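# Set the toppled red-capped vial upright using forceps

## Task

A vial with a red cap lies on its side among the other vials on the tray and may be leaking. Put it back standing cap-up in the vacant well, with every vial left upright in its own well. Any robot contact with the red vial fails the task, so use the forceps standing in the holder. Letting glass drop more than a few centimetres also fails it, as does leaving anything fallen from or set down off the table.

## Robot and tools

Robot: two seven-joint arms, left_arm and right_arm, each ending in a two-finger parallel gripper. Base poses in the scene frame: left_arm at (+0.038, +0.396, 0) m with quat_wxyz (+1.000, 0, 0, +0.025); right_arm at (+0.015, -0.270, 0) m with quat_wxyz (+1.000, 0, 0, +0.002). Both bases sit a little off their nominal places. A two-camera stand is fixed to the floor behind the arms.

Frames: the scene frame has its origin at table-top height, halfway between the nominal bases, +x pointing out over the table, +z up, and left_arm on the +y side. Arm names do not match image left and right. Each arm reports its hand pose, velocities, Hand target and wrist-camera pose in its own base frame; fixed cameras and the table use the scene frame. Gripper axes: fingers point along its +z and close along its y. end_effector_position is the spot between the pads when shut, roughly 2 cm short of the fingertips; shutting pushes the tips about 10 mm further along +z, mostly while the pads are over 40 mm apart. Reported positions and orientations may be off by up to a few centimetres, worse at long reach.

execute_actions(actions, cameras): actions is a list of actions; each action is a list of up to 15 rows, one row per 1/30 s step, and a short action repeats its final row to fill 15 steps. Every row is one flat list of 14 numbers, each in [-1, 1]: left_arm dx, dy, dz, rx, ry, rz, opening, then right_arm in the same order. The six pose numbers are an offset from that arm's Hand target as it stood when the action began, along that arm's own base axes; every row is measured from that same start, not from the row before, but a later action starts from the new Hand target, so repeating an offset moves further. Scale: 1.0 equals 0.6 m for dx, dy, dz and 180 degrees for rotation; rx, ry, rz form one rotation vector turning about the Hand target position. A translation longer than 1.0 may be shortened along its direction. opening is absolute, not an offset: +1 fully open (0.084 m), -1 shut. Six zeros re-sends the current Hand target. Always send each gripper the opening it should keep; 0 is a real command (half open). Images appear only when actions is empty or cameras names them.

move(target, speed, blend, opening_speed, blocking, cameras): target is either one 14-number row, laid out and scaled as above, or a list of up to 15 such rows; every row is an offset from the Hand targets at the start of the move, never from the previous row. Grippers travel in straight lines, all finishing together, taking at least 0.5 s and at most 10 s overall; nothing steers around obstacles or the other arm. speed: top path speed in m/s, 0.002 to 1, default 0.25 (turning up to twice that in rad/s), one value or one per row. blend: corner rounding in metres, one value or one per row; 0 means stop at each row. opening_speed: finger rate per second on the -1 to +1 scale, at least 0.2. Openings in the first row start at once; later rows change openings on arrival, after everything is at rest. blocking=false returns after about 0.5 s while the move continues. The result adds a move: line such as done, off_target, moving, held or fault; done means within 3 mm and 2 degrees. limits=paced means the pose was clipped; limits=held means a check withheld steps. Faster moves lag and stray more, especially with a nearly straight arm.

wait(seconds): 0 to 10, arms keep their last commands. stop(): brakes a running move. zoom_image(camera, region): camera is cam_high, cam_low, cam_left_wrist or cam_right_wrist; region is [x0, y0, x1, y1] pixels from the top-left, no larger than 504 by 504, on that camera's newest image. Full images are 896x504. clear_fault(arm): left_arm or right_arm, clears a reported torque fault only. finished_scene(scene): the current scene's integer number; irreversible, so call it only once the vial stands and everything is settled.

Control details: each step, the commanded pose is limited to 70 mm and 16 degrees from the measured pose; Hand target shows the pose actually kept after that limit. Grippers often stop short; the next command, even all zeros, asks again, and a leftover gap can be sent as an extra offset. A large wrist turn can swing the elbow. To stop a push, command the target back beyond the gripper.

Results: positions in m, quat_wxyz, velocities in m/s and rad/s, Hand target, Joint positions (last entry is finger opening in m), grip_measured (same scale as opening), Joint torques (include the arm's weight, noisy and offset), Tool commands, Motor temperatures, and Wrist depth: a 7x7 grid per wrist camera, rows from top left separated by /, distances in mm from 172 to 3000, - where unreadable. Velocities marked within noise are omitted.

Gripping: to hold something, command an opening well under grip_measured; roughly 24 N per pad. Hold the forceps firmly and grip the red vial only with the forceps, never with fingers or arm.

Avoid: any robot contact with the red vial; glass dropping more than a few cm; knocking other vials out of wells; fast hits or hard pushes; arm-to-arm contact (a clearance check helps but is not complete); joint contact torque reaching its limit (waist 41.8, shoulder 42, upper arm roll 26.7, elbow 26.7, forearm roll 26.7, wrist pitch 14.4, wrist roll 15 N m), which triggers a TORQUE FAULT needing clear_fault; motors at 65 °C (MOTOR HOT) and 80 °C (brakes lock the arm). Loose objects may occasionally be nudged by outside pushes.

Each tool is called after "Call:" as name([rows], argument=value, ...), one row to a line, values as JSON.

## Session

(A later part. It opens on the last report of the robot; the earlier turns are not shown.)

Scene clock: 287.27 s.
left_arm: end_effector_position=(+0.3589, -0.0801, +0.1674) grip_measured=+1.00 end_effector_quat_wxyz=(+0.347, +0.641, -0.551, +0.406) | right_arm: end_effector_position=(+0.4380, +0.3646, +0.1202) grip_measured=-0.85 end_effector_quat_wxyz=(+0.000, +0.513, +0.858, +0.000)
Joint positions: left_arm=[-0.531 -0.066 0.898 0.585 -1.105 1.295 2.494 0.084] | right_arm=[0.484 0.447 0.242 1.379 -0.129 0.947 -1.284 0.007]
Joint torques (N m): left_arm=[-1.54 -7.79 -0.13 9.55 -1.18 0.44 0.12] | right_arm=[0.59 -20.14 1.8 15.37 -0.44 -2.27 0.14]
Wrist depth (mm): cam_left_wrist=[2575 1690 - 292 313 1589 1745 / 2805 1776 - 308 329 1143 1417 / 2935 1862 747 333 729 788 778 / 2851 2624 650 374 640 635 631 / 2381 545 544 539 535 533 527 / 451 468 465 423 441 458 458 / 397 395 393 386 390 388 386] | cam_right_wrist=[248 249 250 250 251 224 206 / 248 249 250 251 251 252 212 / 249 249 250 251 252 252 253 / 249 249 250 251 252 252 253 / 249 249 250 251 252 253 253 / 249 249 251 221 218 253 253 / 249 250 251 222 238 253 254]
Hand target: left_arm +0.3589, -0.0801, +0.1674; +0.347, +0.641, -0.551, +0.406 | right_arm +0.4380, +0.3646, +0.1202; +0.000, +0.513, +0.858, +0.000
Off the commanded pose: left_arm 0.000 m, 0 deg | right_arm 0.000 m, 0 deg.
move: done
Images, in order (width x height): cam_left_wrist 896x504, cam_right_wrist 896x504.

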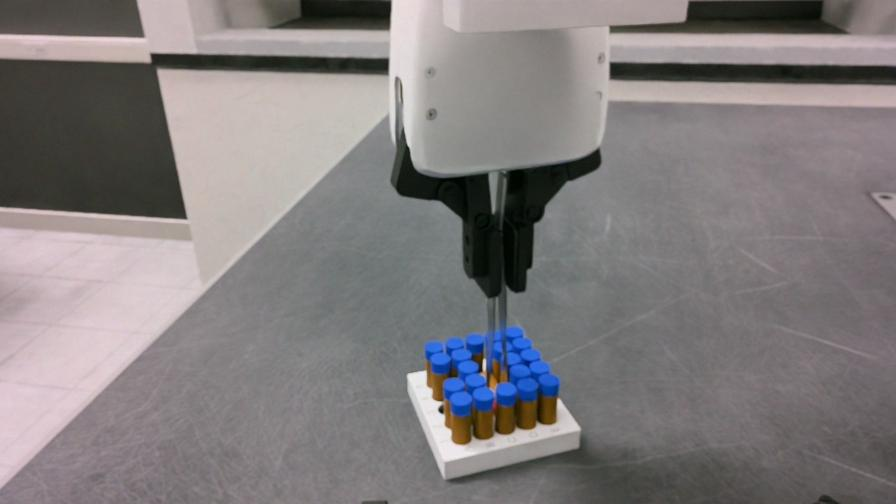

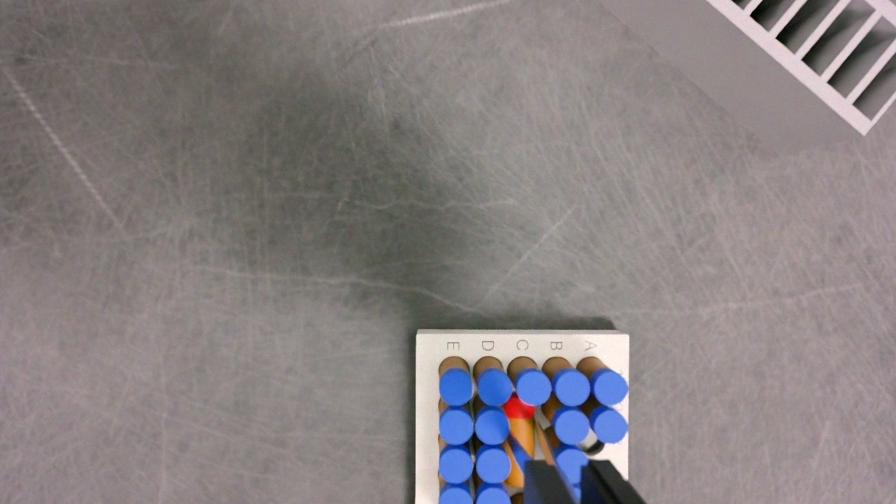

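Call:
move([
  [0,0,0,0,0,0,1,0,0,0,0,0,0,-0.95],
  [0,0,0,0,0,0,1,0,0,0.03,0,0,0,-0.95],
], speed=0.06, opening_speed=0.3, cameras=["cam_right_wrist","cam_left_wrist"])

Call:
zoom_image(camera="cam_right_wrist", region=[400, 330, 650, 504])

Call:
zoom_image(camera="cam_left_wrist", region=[390, 270, 600, 480])

Scene clock: 293.17 s.
left_arm: end_effector_position=(+0.3589, -0.0801, +0.1674) grip_measured=+1.00 end_effector_quat_wxyz=(+0.347, +0.641, -0.551, +0.406) | right_arm: end_effector_position=(+0.4380, +0.3646, +0.1382) grip_measured=-0.85 end_effector_quat_wxyz=(+0.000, +0.513, +0.858, +0.000)
Joint positions: left_arm=[-0.531 -0.066 0.898 0.585 -1.105 1.295 2.494 0.084] | right_arm=[0.482 0.423 0.246 1.399 -0.121 0.99 -1.29 0.007]
Joint torques (N m): left_arm=[-1.28 -7.75 -0.33 9.5 -1.34 0.4 0.04] | right_arm=[-0.68 -21.06 2.81 16.36 0.3 -1.6 -0.18]
Wrist depth (mm): cam_left_wrist=[2634 1681 - 292 313 1578 1719 / 2738 1781 - 308 343 1143 1414 / 2960 1882 807 345 786 781 774 / 2851 2664 649 601 640 634 633 / 2389 546 541 540 537 533 529 / 448 468 466 423 440 457 457 / 396 397 392 387 389 387 385] | cam_right_wrist=[266 267 267 268 269 225 227 / 266 267 268 268 269 263 234 / 266 267 268 269 269 270 271 / 267 267 268 269 270 271 271 / 267 267 268 269 270 271 272 / 267 268 269 227 228 271 272 / 267 268 269 227 256 271 272]
Hand target: left_arm +0.3589, -0.0801, +0.1674; +0.347, +0.641, -0.551, +0.406 | right_arm +0.4380, +0.3646, +0.1382; +0.000, +0.513, +0.858, +0.000
Off the commanded pose: left_arm 0.000 m, 0 deg | right_arm 0.000 m, 0 deg.
move: done
Images, in order (width x height): cam_left_wrist 896x504, cam_right_wrist 896x504.

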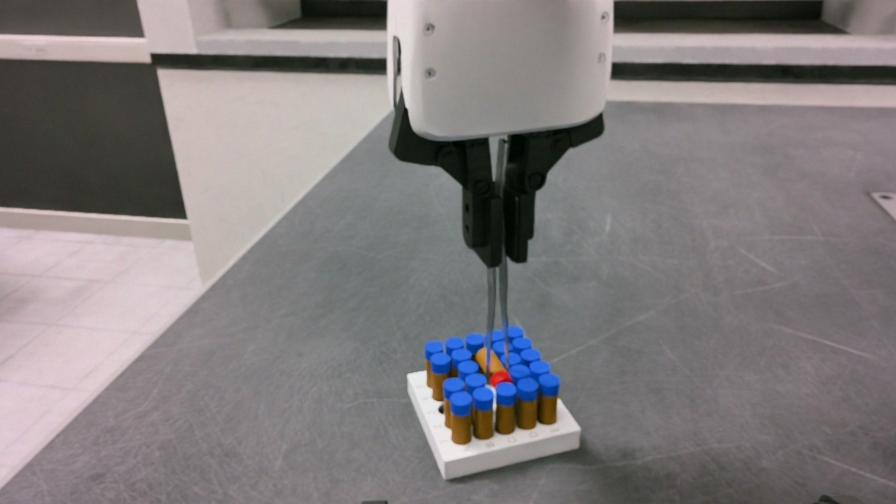

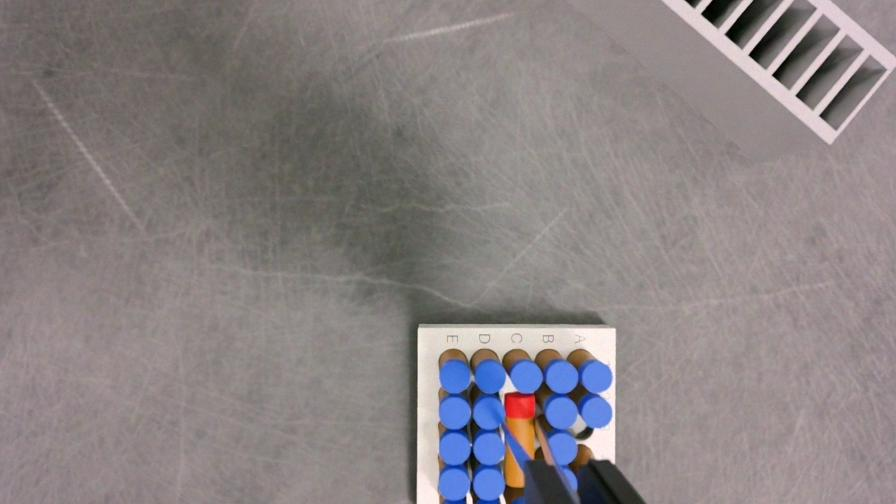

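Scaled by 2.016 from the camera's 896x504 image, which has a finer 1280x720 frame.

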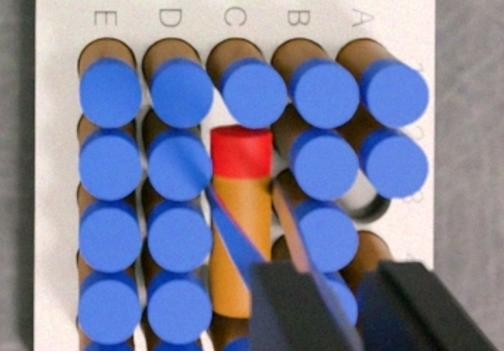

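Scaled by 2.400 from the camera's 896x504 image, which has a finer 1280x720 frame.

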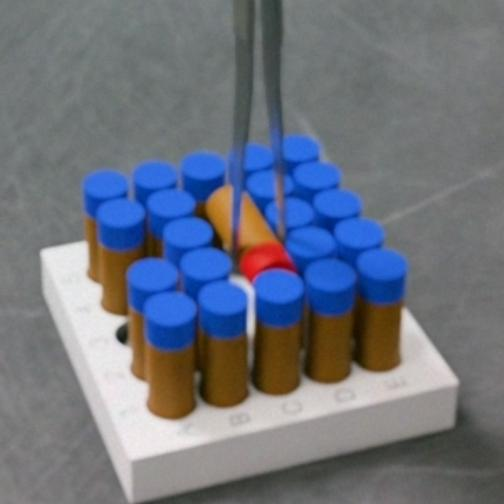

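Call:
move([
  [0,0.3,0.05,0,0,0,1,0,0,0.0863,0,0,0,-0.95],
  [0,0.3,0.05,0,0,0,1,-0.023,0.251,0.0863,0,0,-0.221,-0.95],
], speed=0.2, cameras=["cam_right_wrist","cam_left_wrist","cam_low"])

Call:
zoom_image(camera="cam_right_wrist", region=[400, 330, 650, 504])

Call:
zoom_image(camera="cam_left_wrist", region=[350, 150, 650, 450])

Scene clock: 335.97 s.
left_arm: end_effector_position=(+0.3589, +0.0999, +0.1973) grip_measured=+1.00 end_effector_quat_wxyz=(+0.347, +0.641, -0.551, +0.406) | right_arm: end_effector_position=(+0.4242, +0.5152, +0.1900) grip_measured=-0.85 end_effector_quat_wxyz=(+0.000, +0.775, +0.632, +0.000)
Joint positions: left_arm=[-0.156 0.366 1.043 1.023 -0.973 1.877 2.676 0.084] | right_arm=[0.784 0.769 0.176 2.109 -0.126 1.35 -0.431 0.007]
Joint torques (N m): left_arm=[1.04 -12.84 6.91 9.77 -1.53 0.51 0.27] | right_arm=[0.38 -25.18 1.69 17.05 -0.57 -1.65 0.15]
Wrist depth (mm): cam_left_wrist=[2886 1888 1877 337 322 2014 1903 / - 2839 1888 364 1043 1147 1134 / - - 966 817 869 866 836 / 2935 2899 719 715 711 705 701 / 2431 604 602 599 569 590 587 / 2080 517 493 432 512 511 507 / 439 437 435 417 402 429 429] | cam_right_wrist=[317 318 319 320 321 322 323 / 317 318 319 320 322 322 323 / 317 318 320 321 321 322 324 / 318 319 319 321 322 323 324 / 318 319 320 278 284 323 324 / 319 320 320 321 322 323 324 / 319 320 320 322 322 323 325]
Hand target: left_arm +0.3589, +0.0999, +0.1974; +0.347, +0.641, -0.551, +0.406 | right_arm +0.4242, +0.5152, +0.1900; +0.000, +0.775, +0.632, +0.000
Off the commanded pose: left_arm 0.000 m, 0 deg | right_arm 0.000 m, 0 deg.
move: done
Images, in order (width x height): cam_low 896x504, cam_left_wrist 896x504, cam_right_wrist 896x504.

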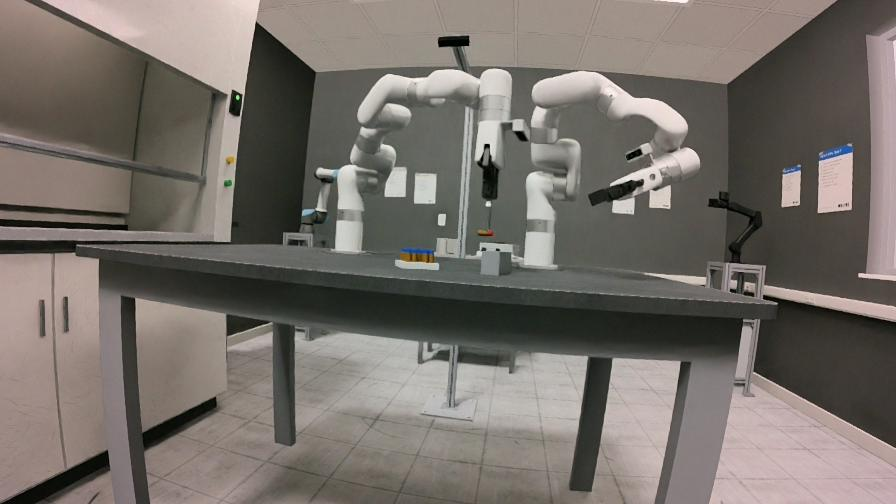

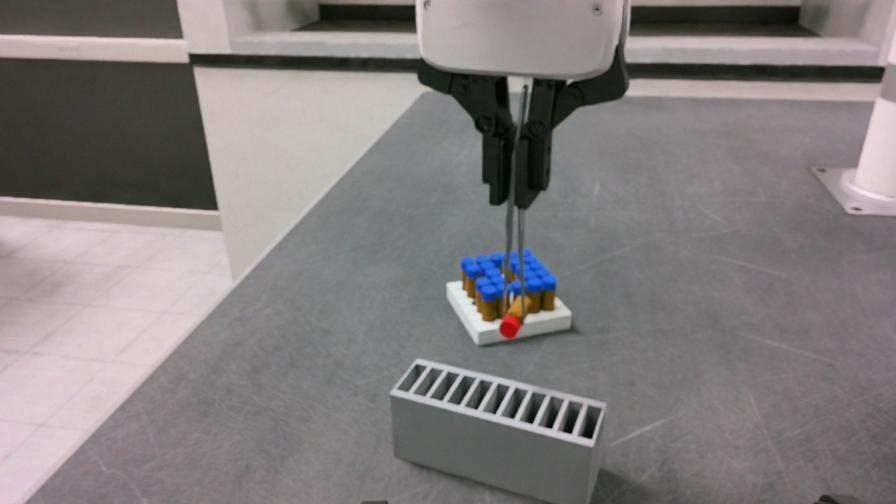

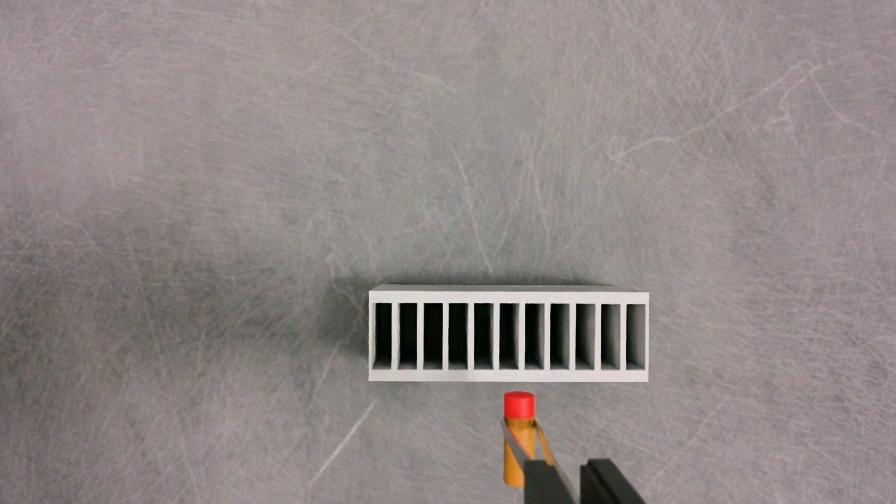

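Scaled by 2.016 from the camera's 896x504 image, which has a finer 1280x720 frame.

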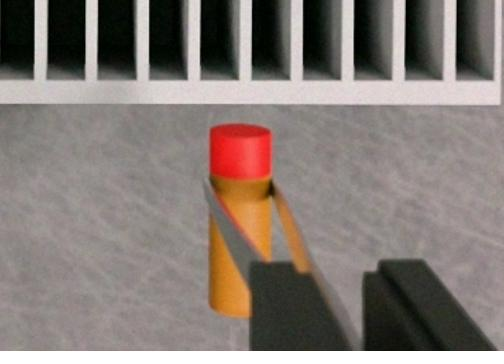

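Scaled by 1.680 from the camera's 896x504 image, which has a finer 1280x720 frame.

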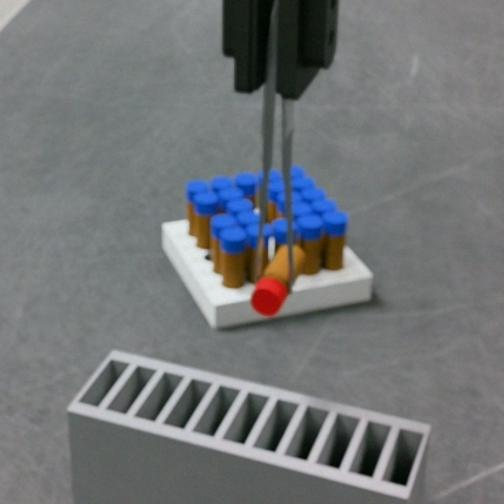

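Call:
move([
  [0,0,0,0,0,0,1,0,0,-0.04,0,0,0,-0.95],
  [0,0,0,0,0,0,1,0,0,-0.064,0,0,0,-0.95],
], speed=[0.1,0.03], cameras=["cam_right_wrist","cam_left_wrist"])

Call:
zoom_image(camera="cam_right_wrist", region=[400, 330, 650, 504])

Call:
zoom_image(camera="cam_left_wrist", region=[350, 200, 650, 500])

Call:
move(target=[0,0,0,0,0,0,1,0,0,-0.02,0,0,0,-0.95], speed=0.03, cameras=["cam_right_wrist","cam_left_wrist"])

Call:
zoom_image(camera="cam_right_wrist", region=[400, 330, 650, 504])

Call:
zoom_image(camera="cam_left_wrist", region=[350, 200, 650, 500])

Scene clock: 346.43 s.
left_arm: end_effector_position=(+0.3589, +0.0999, +0.1974) grip_measured=+1.00 end_effector_quat_wxyz=(+0.347, +0.641, -0.551, +0.406) | right_arm: end_effector_position=(+0.4242, +0.5152, +0.1516) grip_measured=-0.85 end_effector_quat_wxyz=(+0.000, +0.775, +0.632, +0.000)
Joint positions: left_arm=[-0.156 0.366 1.043 1.023 -0.973 1.877 2.676 0.084] | right_arm=[0.778 0.78 0.174 2.018 -0.129 1.248 -0.426 0.007]
Joint torques (N m): left_arm=[1.17 -12.96 6.6 9.56 -1.41 0.63 0.12] | right_arm=[-0.66 -25.45 1.92 16.04 -0.31 -2.61 0.32]
Wrist depth (mm): cam_left_wrist=[2793 1888 1898 334 321 2026 1908 / 2911 2851 1893 351 337 1145 1138 / - 2960 969 380 812 869 835 / 2935 2886 721 672 710 705 700 / 2465 604 602 595 568 591 587 / 2087 518 493 431 511 506 507 / 437 437 437 416 403 429 429] | cam_right_wrist=[279 280 280 282 282 283 284 / 279 280 281 282 283 284 284 / 279 280 281 282 283 284 284 / 279 280 282 282 283 284 285 / 280 281 281 240 264 284 285 / 280 281 282 278 264 284 285 / 280 281 282 283 284 285 286]
Hand target: left_arm +0.3589, +0.0999, +0.1974; +0.347, +0.641, -0.551, +0.406 | right_arm +0.4242, +0.5152, +0.1516; +0.000, +0.775, +0.632, +0.000
Off the commanded pose: left_arm 0.000 m, 0 deg | right_arm 0.000 m, 0 deg.
move: done
Images, in order (width x height): cam_left_wrist 896x504, cam_right_wrist 896x504.

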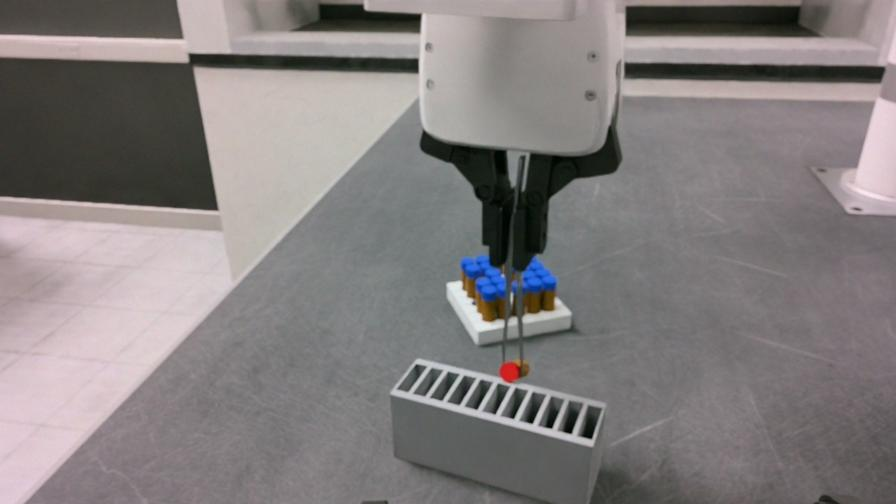

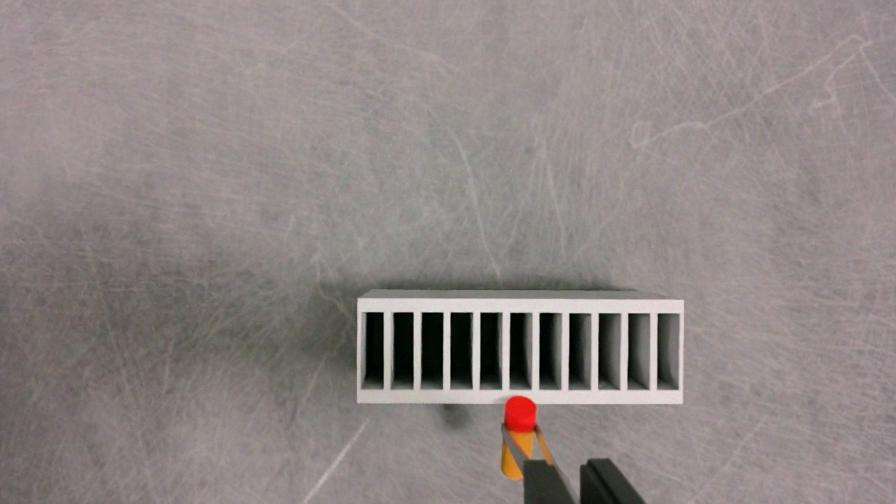

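Scaled by 2.016 from the camera's 896x504 image, which has a finer 1280x720 frame.

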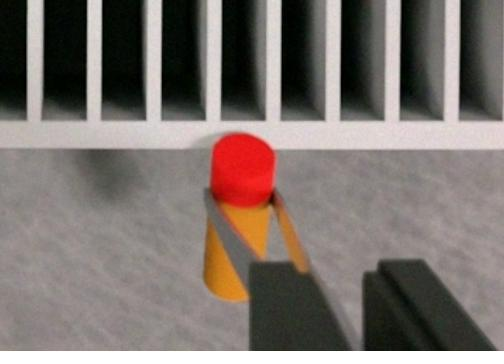

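Scaled by 1.680 from the camera's 896x504 image, which has a finer 1280x720 frame.

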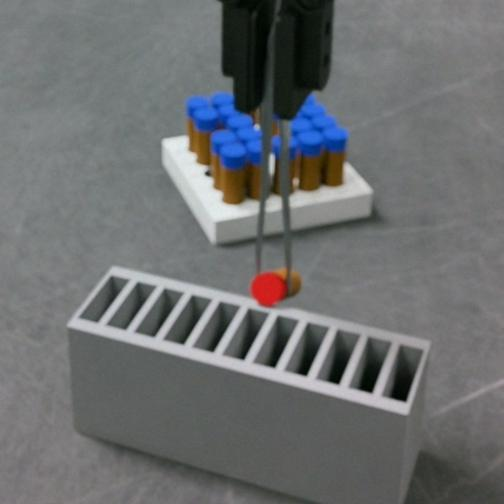

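Scene clock: 347.20 s.
left_arm: end_effector_position=(+0.3589, +0.0999, +0.1974) grip_measured=+1.00 end_effector_quat_wxyz=(+0.347, +0.641, -0.551, +0.406) | right_arm: end_effector_position=(+0.4242, +0.5152, +0.1396) grip_measured=-0.85 end_effector_quat_wxyz=(+0.000, +0.775, +0.632, +0.000)
Joint positions: left_arm=[-0.156 0.366 1.043 1.023 -0.973 1.877 2.676 0.084] | right_arm=[0.777 0.787 0.173 1.996 -0.131 1.219 -0.424 0.007]
Joint torques (N m): left_arm=[1.1 -13.16 6.38 9.53 -1.65 0.66 0.1] | right_arm=[-0.52 -25.92 1.67 16.18 -0.63 -2.51 0.18]
Wrist depth (mm): cam_left_wrist=[2816 1872 1867 332 324 2014 1924 / 2973 2874 1882 351 336 1149 1141 / - - 968 384 366 877 839 / 2935 2960 716 673 708 707 698 / 2448 604 603 596 568 593 589 / 2068 517 496 432 513 508 505 / 438 436 434 417 403 430 429] | cam_right_wrist=[267 268 269 269 270 271 272 / 267 268 269 270 271 271 272 / 268 268 269 270 271 272 272 / 267 269 269 270 271 272 272 / 268 269 270 239 221 272 273 / 268 269 270 233 222 272 273 / 268 269 270 270 272 273 274]
Hand target: left_arm +0.3589, +0.0999, +0.1974; +0.347, +0.641, -0.551, +0.406 | right_arm +0.4242, +0.5152, +0.1396; +0.000, +0.775, +0.632, +0.000
Off the commanded pose: left_arm 0.000 m, 0 deg | right_arm 0.000 m, 0 deg.
move: done
Images, in order (width x height): cam_left_wrist 896x504, cam_right_wrist 896x504.

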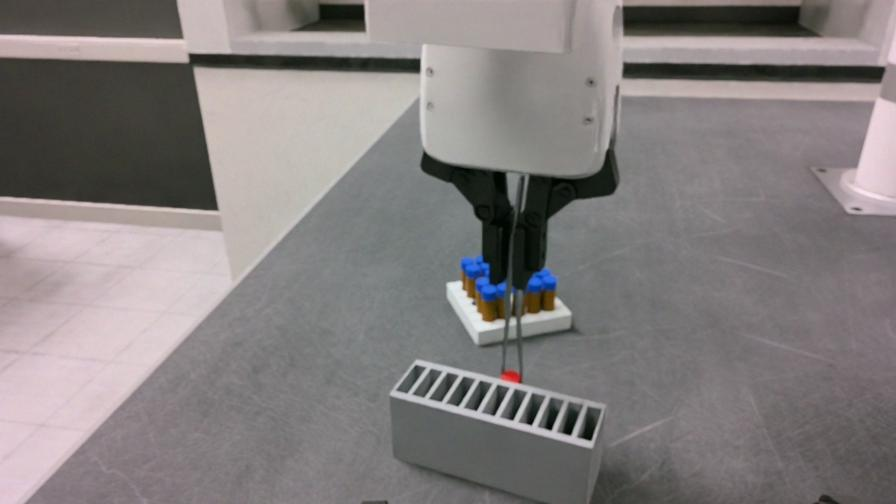

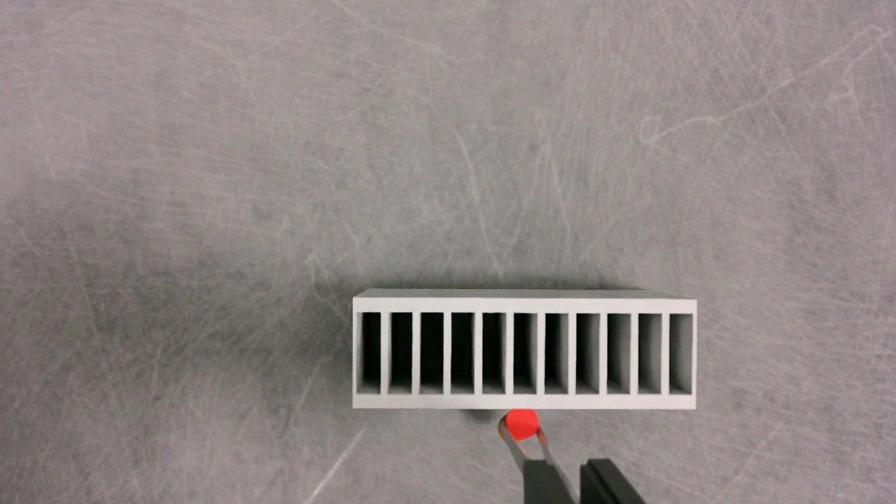

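Scaled by 2.016 from the camera's 896x504 image, which has a finer 1280x720 frame.

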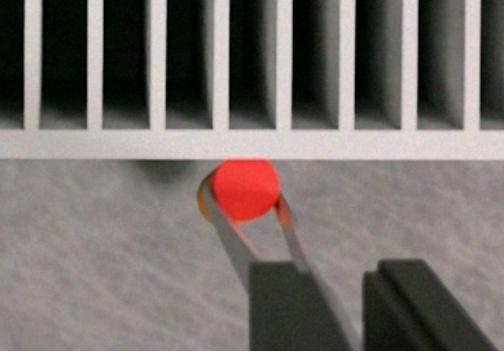

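Scaled by 1.680 from the camera's 896x504 image, which has a finer 1280x720 frame.

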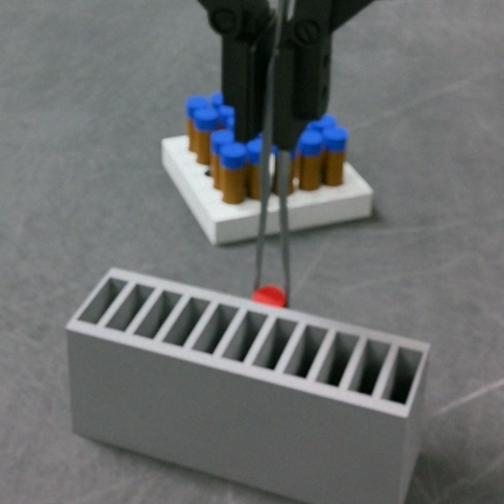

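Call:
move([
  [0,0,0,0,0,0,1,-0.002,-0.0098,0,0,0,0,-0.95],
  [0,0,0,0,0,0,1,-0.002,-0.0098,0.09,0,0,0,-0.95],
], speed=[0.03,0.1], cameras=["cam_right_wrist","cam_left_wrist"])

Call:
zoom_image(camera="cam_right_wrist", region=[400, 330, 650, 504])

Call:
zoom_image(camera="cam_left_wrist", region=[350, 100, 650, 400])

Call:
zoom_image(camera="cam_right_wrist", region=[460, 360, 580, 480])

Scene clock: 363.23 s.
left_arm: end_effector_position=(+0.3589, +0.0999, +0.1974) grip_measured=+1.00 end_effector_quat_wxyz=(+0.347, +0.641, -0.551, +0.406) | right_arm: end_effector_position=(+0.4230, +0.5093, +0.1936) grip_measured=-0.85 end_effector_quat_wxyz=(+0.000, +0.775, +0.632, +0.000)
Joint positions: left_arm=[-0.156 0.366 1.043 1.023 -0.973 1.877 2.676 0.084] | right_arm=[0.775 0.739 0.177 2.069 -0.123 1.34 -0.434 0.007]
Joint torques (N m): left_arm=[0.76 -13.16 6.66 9.67 -1.53 0.76 0.06] | right_arm=[0.41 -25.5 1.87 16.94 0.1 -1.81 -0.08]
Wrist depth (mm): cam_left_wrist=[2828 1882 1908 340 328 2020 1919 / 2986 2839 1867 370 1040 1145 1132 / - - 980 822 879 875 837 / 2999 2911 718 716 708 707 701 / 2439 604 601 598 566 591 587 / 2068 518 494 431 511 510 508 / 437 438 433 417 401 429 429] | cam_right_wrist=[321 321 322 324 324 325 326 / 321 322 323 324 325 326 327 / 321 322 323 324 325 326 327 / 321 322 323 324 325 326 328 / 322 323 323 286 289 326 327 / 322 323 324 325 326 327 328 / 322 323 325 325 326 327 328]
Hand target: left_arm +0.3589, +0.0999, +0.1974; +0.347, +0.641, -0.551, +0.406 | right_arm +0.4230, +0.5093, +0.1936; +0.000, +0.775, +0.632, +0.000
Off the commanded pose: left_arm 0.000 m, 0 deg | right_arm 0.000 m, 0 deg.
move: done
Images, in order (width x height): cam_left_wrist 896x504, cam_right_wrist 896x504.

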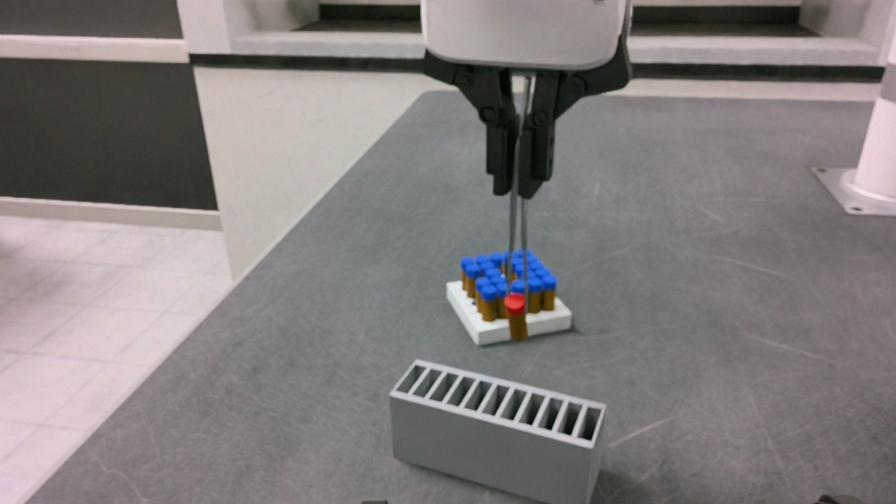

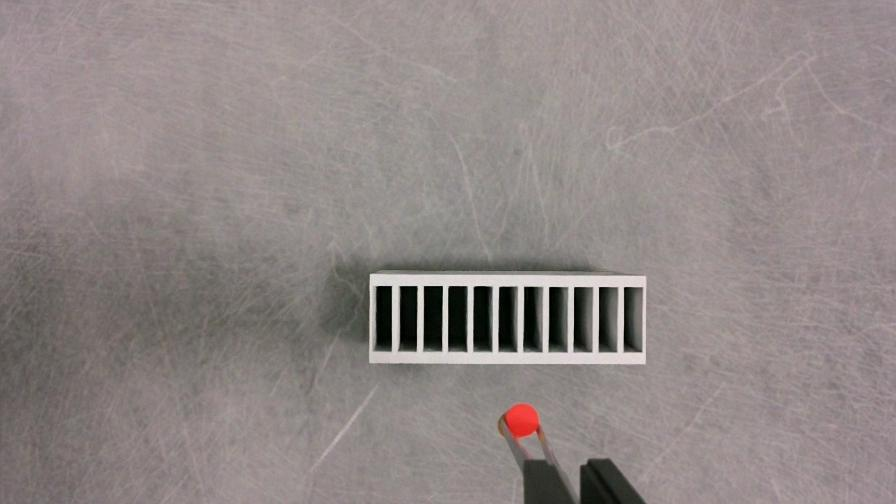

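Scaled by 2.016 from the camera's 896x504 image, which has a finer 1280x720 frame.

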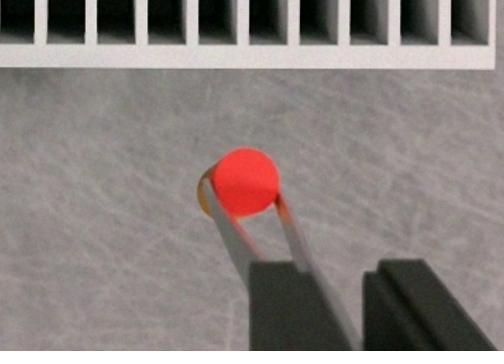

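Scaled by 1.680 from the camera's 896x504 image, which has a finer 1280x720 frame.

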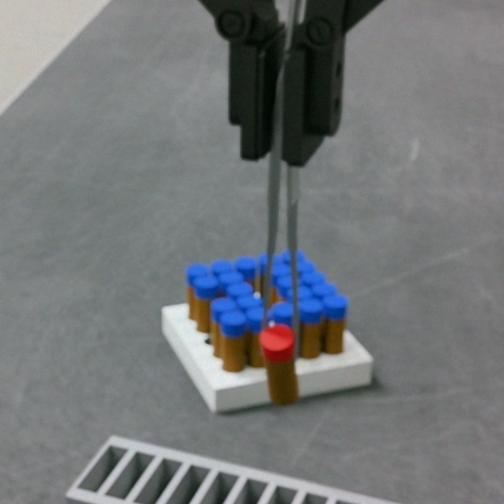

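Scaled by 4.200 from the camera's 896x504 image, which has a finer 1280x720 frame.

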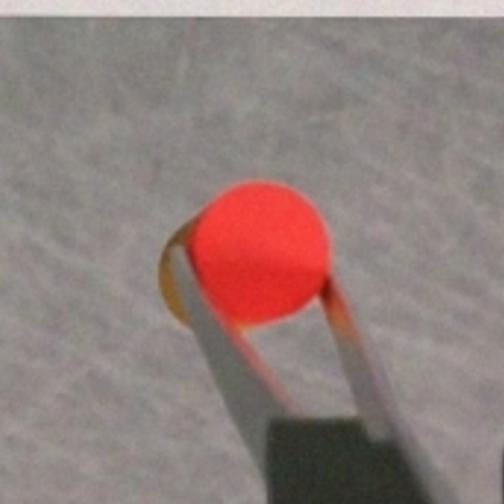

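Call:
move([
  [0,0,0,0,0,0,1,0,0,-0.09,0,0,0,-0.95],
  [0,0,0,0,0,0,1,0.0029,0.0141,-0.09,0,0,0,-0.95],
  [0,0,0,0,0,0,1,-0.001,-0.0045,-0.09,0,0,0,-0.95],
  [0,0,0,0,0,0,1,-0.001,-0.0045,0,0,0,0,-0.95],
], speed=[0.1,0.02,0.03,0.12], cameras=["cam_right_wrist","cam_left_wrist"])

Call:
zoom_image(camera="cam_right_wrist", region=[460, 360, 580, 480])

Call:
zoom_image(camera="cam_left_wrist", region=[450, 200, 600, 350])

Scene clock: 380.33 s.
left_arm: end_effector_position=(+0.3589, +0.0999, +0.1974) grip_measured=+1.00 end_effector_quat_wxyz=(+0.347, +0.641, -0.551, +0.406) | right_arm: end_effector_position=(+0.4224, +0.5066, +0.1936) grip_measured=-0.85 end_effector_quat_wxyz=(+0.000, +0.775, +0.632, +0.000)
Joint positions: left_arm=[-0.156 0.366 1.043 1.023 -0.973 1.877 2.676 0.084] | right_arm=[0.771 0.726 0.178 2.048 -0.122 1.331 -0.436 0.007]
Joint torques (N m): left_arm=[0.92 -12.95 6.55 9.51 -1.49 0.68 0.09] | right_arm=[0.33 -24.74 1.6 17.04 0.2 -1.67 -0.14]
Wrist depth (mm): cam_left_wrist=[2793 1893 1893 342 331 2050 1908 / 2935 2863 1898 371 1050 1141 1128 / - - 959 814 814 874 839 / 2874 2911 718 710 708 705 698 / 2439 605 603 600 567 592 590 / 2080 519 494 431 510 507 507 / 437 436 436 417 398 431 429] | cam_right_wrist=[320 321 322 323 324 325 326 / 321 322 323 324 325 326 327 / 321 322 323 325 325 326 328 / 321 322 323 324 325 326 327 / 322 323 324 275 315 327 328 / 322 323 324 325 326 327 327 / 322 323 324 325 326 327 328]
Hand target: left_arm +0.3589, +0.0999, +0.1974; +0.347, +0.641, -0.551, +0.406 | right_arm +0.4224, +0.5066, +0.1936; +0.000, +0.775, +0.632, +0.000
Off the commanded pose: left_arm 0.000 m, 0 deg | right_arm 0.000 m, 0 deg.
move: done
Images, in order (width x height): cam_left_wrist 896x504, cam_right_wrist 896x504.

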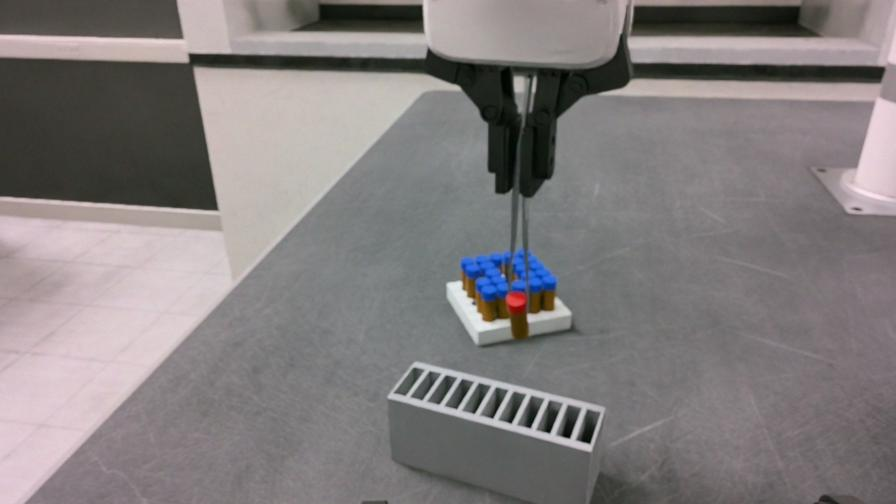

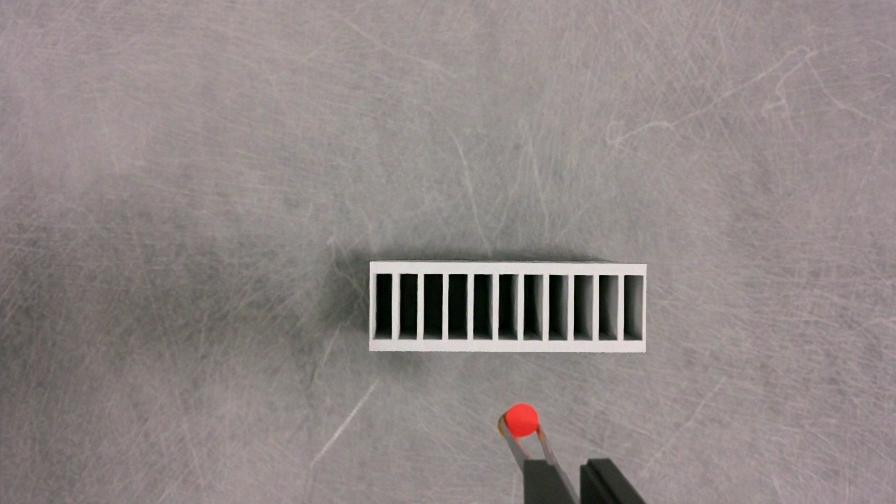

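Scaled by 4.200 from the camera's 896x504 image, which has a finer 1280x720 frame.

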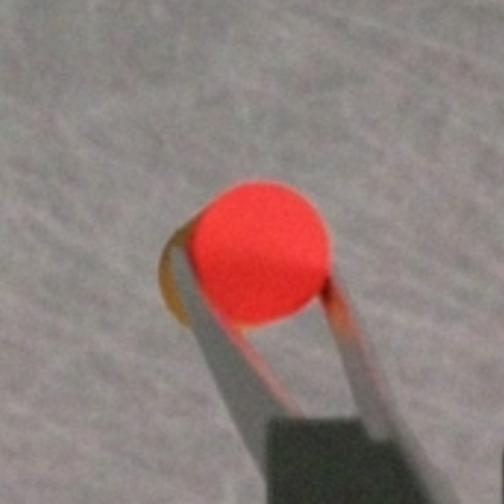

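Scaled by 3.360 from the camera's 896x504 image, which has a finer 1280x720 frame.

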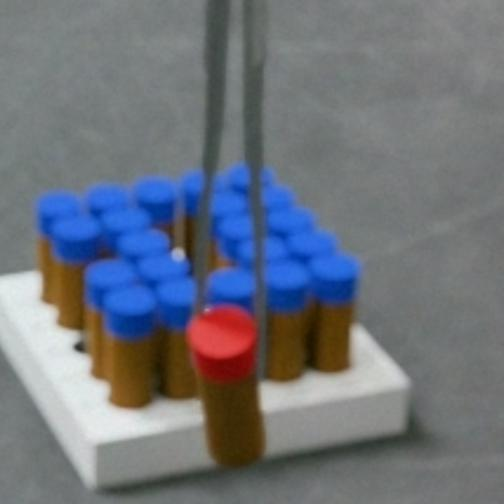

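Call:
move(target=[0,0,0,0,0,0,1,0.1237,-0.1975,0.0107,0.0765,0.1030,0.7136,-0.95], speed=0.25, cameras=["cam_right_wrist","cam_left_wrist"])

Call:
zoom_image(camera="cam_right_wrist", region=[400, 330, 650, 504])

Call:
zoom_image(camera="cam_left_wrist", region=[430, 180, 600, 350])

Scene clock: 411.10 s.
left_arm: end_effector_position=(+0.3589, +0.0999, +0.1974) grip_measured=+1.00 end_effector_quat_wxyz=(+0.347, +0.641, -0.551, +0.406) | right_arm: end_effector_position=(+0.4959, +0.3876, +0.1998) grip_measured=-0.85 end_effector_quat_wxyz=(-0.126, -0.241, +0.962, -0.026)
Joint positions: left_arm=[-0.156 0.366 1.043 1.023 -0.973 1.877 2.676 0.084] | right_arm=[0.548 1.086 0.417 2.707 -0.295 1.901 -2.897 0.007]
Joint torques (N m): left_arm=[1.01 -13.17 6.78 9.47 -1.29 0.68 0.04] | right_arm=[0.54 -27.99 1.97 13.77 0.59 -1.57 -0.13]
Wrist depth (mm): cam_left_wrist=[2863 1888 1867 1715 2032 2002 1903 / 2999 2839 1903 1166 1292 1145 1134 / - 2948 965 895 882 878 833 / 2911 2863 720 714 712 704 702 / 2422 602 602 577 569 594 588 / 2119 519 493 432 511 509 507 / 438 435 435 417 397 430 429] | cam_right_wrist=[385 389 391 394 395 398 400 / 372 375 377 380 381 384 386 / 360 363 364 367 368 371 373 / 349 351 353 355 357 359 362 / 340 342 344 327 345 349 351 / 329 331 333 322 332 338 337 / 320 321 323 326 328 327 299]
Hand target: left_arm +0.3589, +0.0999, +0.1974; +0.347, +0.641, -0.551, +0.406 | right_arm +0.4966, +0.3881, +0.2000; -0.156, -0.241, +0.957, -0.039
Off the commanded pose: left_arm 0.000 m, 0 deg | right_arm 0.001 m, 4 deg.
elbow stopped short (right arm): the move would have taken joint 4 (elbow) straighter than the controller allows.
move: off_target (right_arm)
Images, in order (width x height): cam_left_wrist 896x504, cam_right_wrist 896x504.

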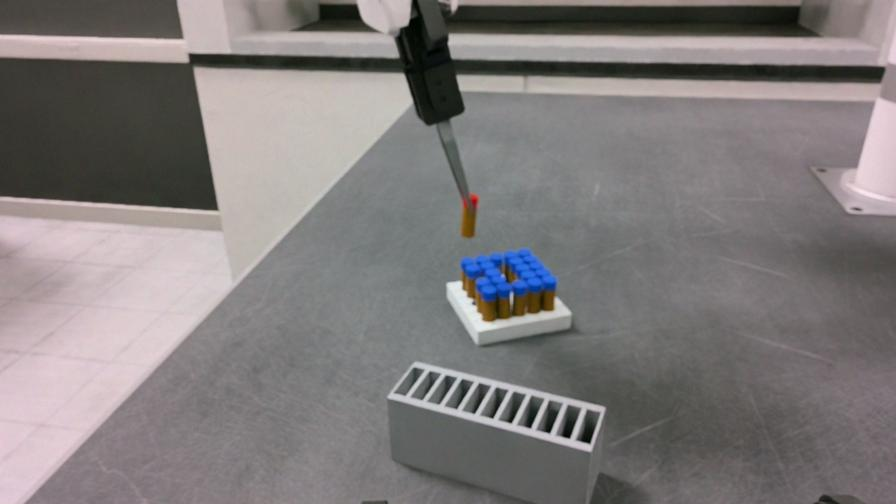

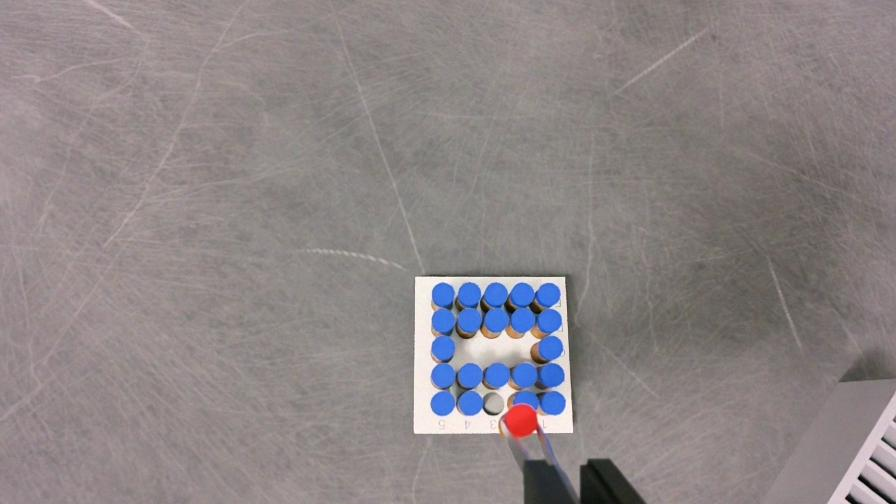

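Scaled by 2.016 from the camera's 896x504 image, which has a finer 1280x720 frame.

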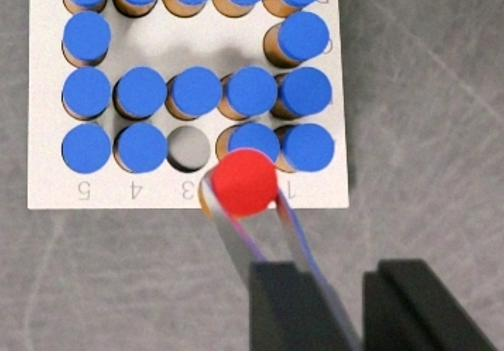

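Scaled by 2.965 from the camera's 896x504 image, which has a finer 1280x720 frame.

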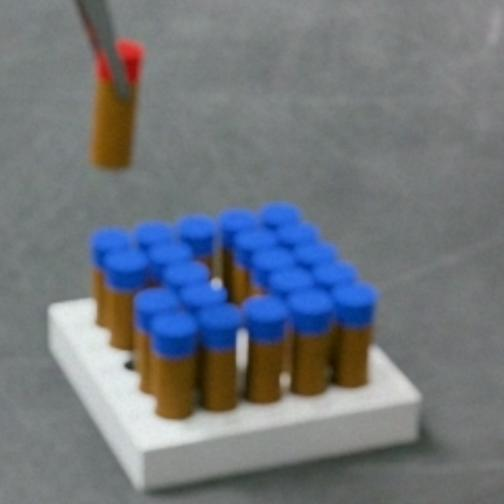

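Call:
move(target=[0,0,0,0,0,0,1,0,0,-0.03,0,0,0,-0.95], speed=0.1, cameras=["cam_right_wrist","cam_left_wrist"])

Call:
zoom_image(camera="cam_right_wrist", region=[410, 340, 590, 504])

Call:
zoom_image(camera="cam_left_wrist", region=[430, 180, 600, 350])

Scene clock: 416.80 s.
left_arm: end_effector_position=(+0.3589, +0.0999, +0.1974) grip_measured=+1.00 end_effector_quat_wxyz=(+0.347, +0.641, -0.551, +0.406) | right_arm: end_effector_position=(+0.4960, +0.3876, +0.1818) grip_measured=-0.85 end_effector_quat_wxyz=(-0.135, -0.241, +0.961, -0.030)
Joint positions: left_arm=[-0.156 0.366 1.043 1.023 -0.973 1.877 2.676 0.084] | right_arm=[0.557 1.112 0.381 2.707 -0.268 1.891 -2.906 0.007]
Joint torques (N m): left_arm=[1.08 -13.23 6.77 9.43 -1.48 0.72 0.04] | right_arm=[0.4 -27.95 2.05 14.51 0.56 -1.54 -0.19]
Wrist depth (mm): cam_left_wrist=[2738 1867 1872 1706 2008 2026 1882 / 2986 2793 1893 1155 1288 1155 1143 / - - 968 880 879 876 837 / 2923 2886 716 719 707 707 700 / 2474 605 599 576 566 590 591 / 2080 517 496 432 511 509 507 / 437 437 433 418 397 429 429] | cam_right_wrist=[372 375 377 379 381 383 385 / 359 361 362 364 366 368 370 / 345 347 348 351 353 355 356 / 335 335 338 339 341 342 344 / 325 326 328 294 320 331 335 / 314 315 317 308 307 321 323 / 304 305 307 308 310 311 298]
Hand target: left_arm +0.3589, +0.0999, +0.1974; +0.347, +0.641, -0.551, +0.406 | right_arm +0.4966, +0.3881, +0.1820; -0.156, -0.241, +0.957, -0.039
Off the commanded pose: left_arm 0.000 m, 0 deg | right_arm 0.001 m, 3 deg.
elbow stopped short (right arm): the move would have taken joint 4 (elbow) straighter than the controller allows.
move: off_target (right_arm)
Images, in order (width x height): cam_left_wrist 896x504, cam_right_wrist 896x504.

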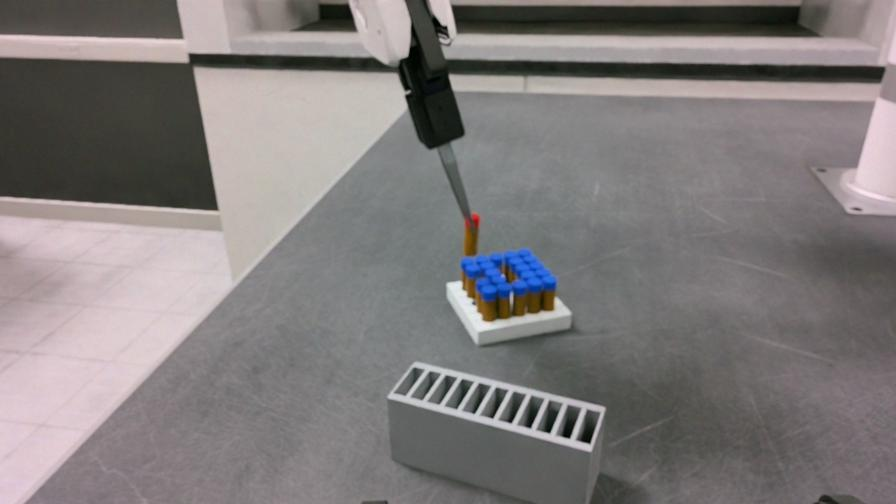

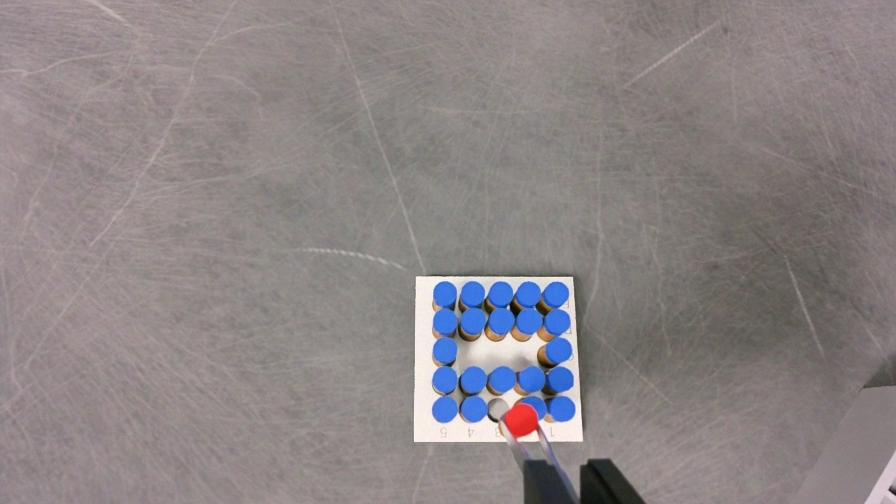

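Scaled by 2.800 from the camera's 896x504 image, which has a finer 1280x720 frame.

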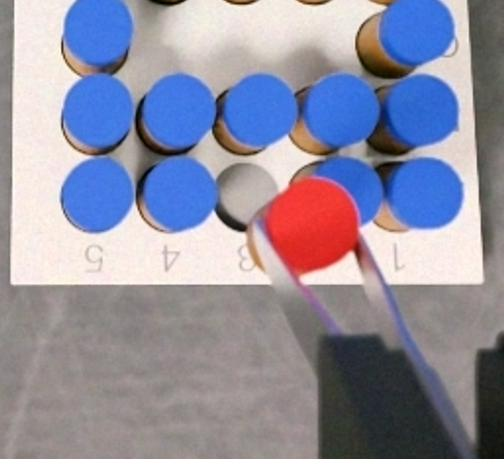

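Scaled by 2.965 from the camera's 896x504 image, which has a finer 1280x720 frame.

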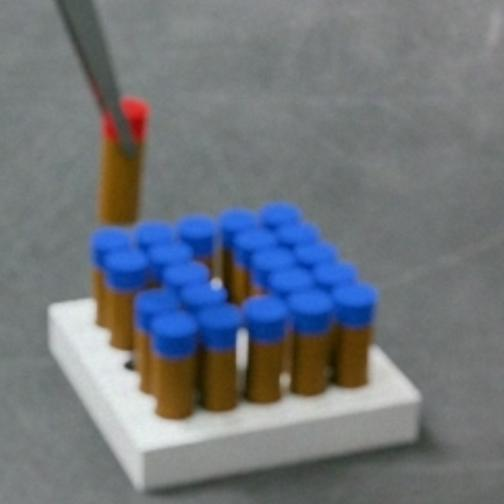

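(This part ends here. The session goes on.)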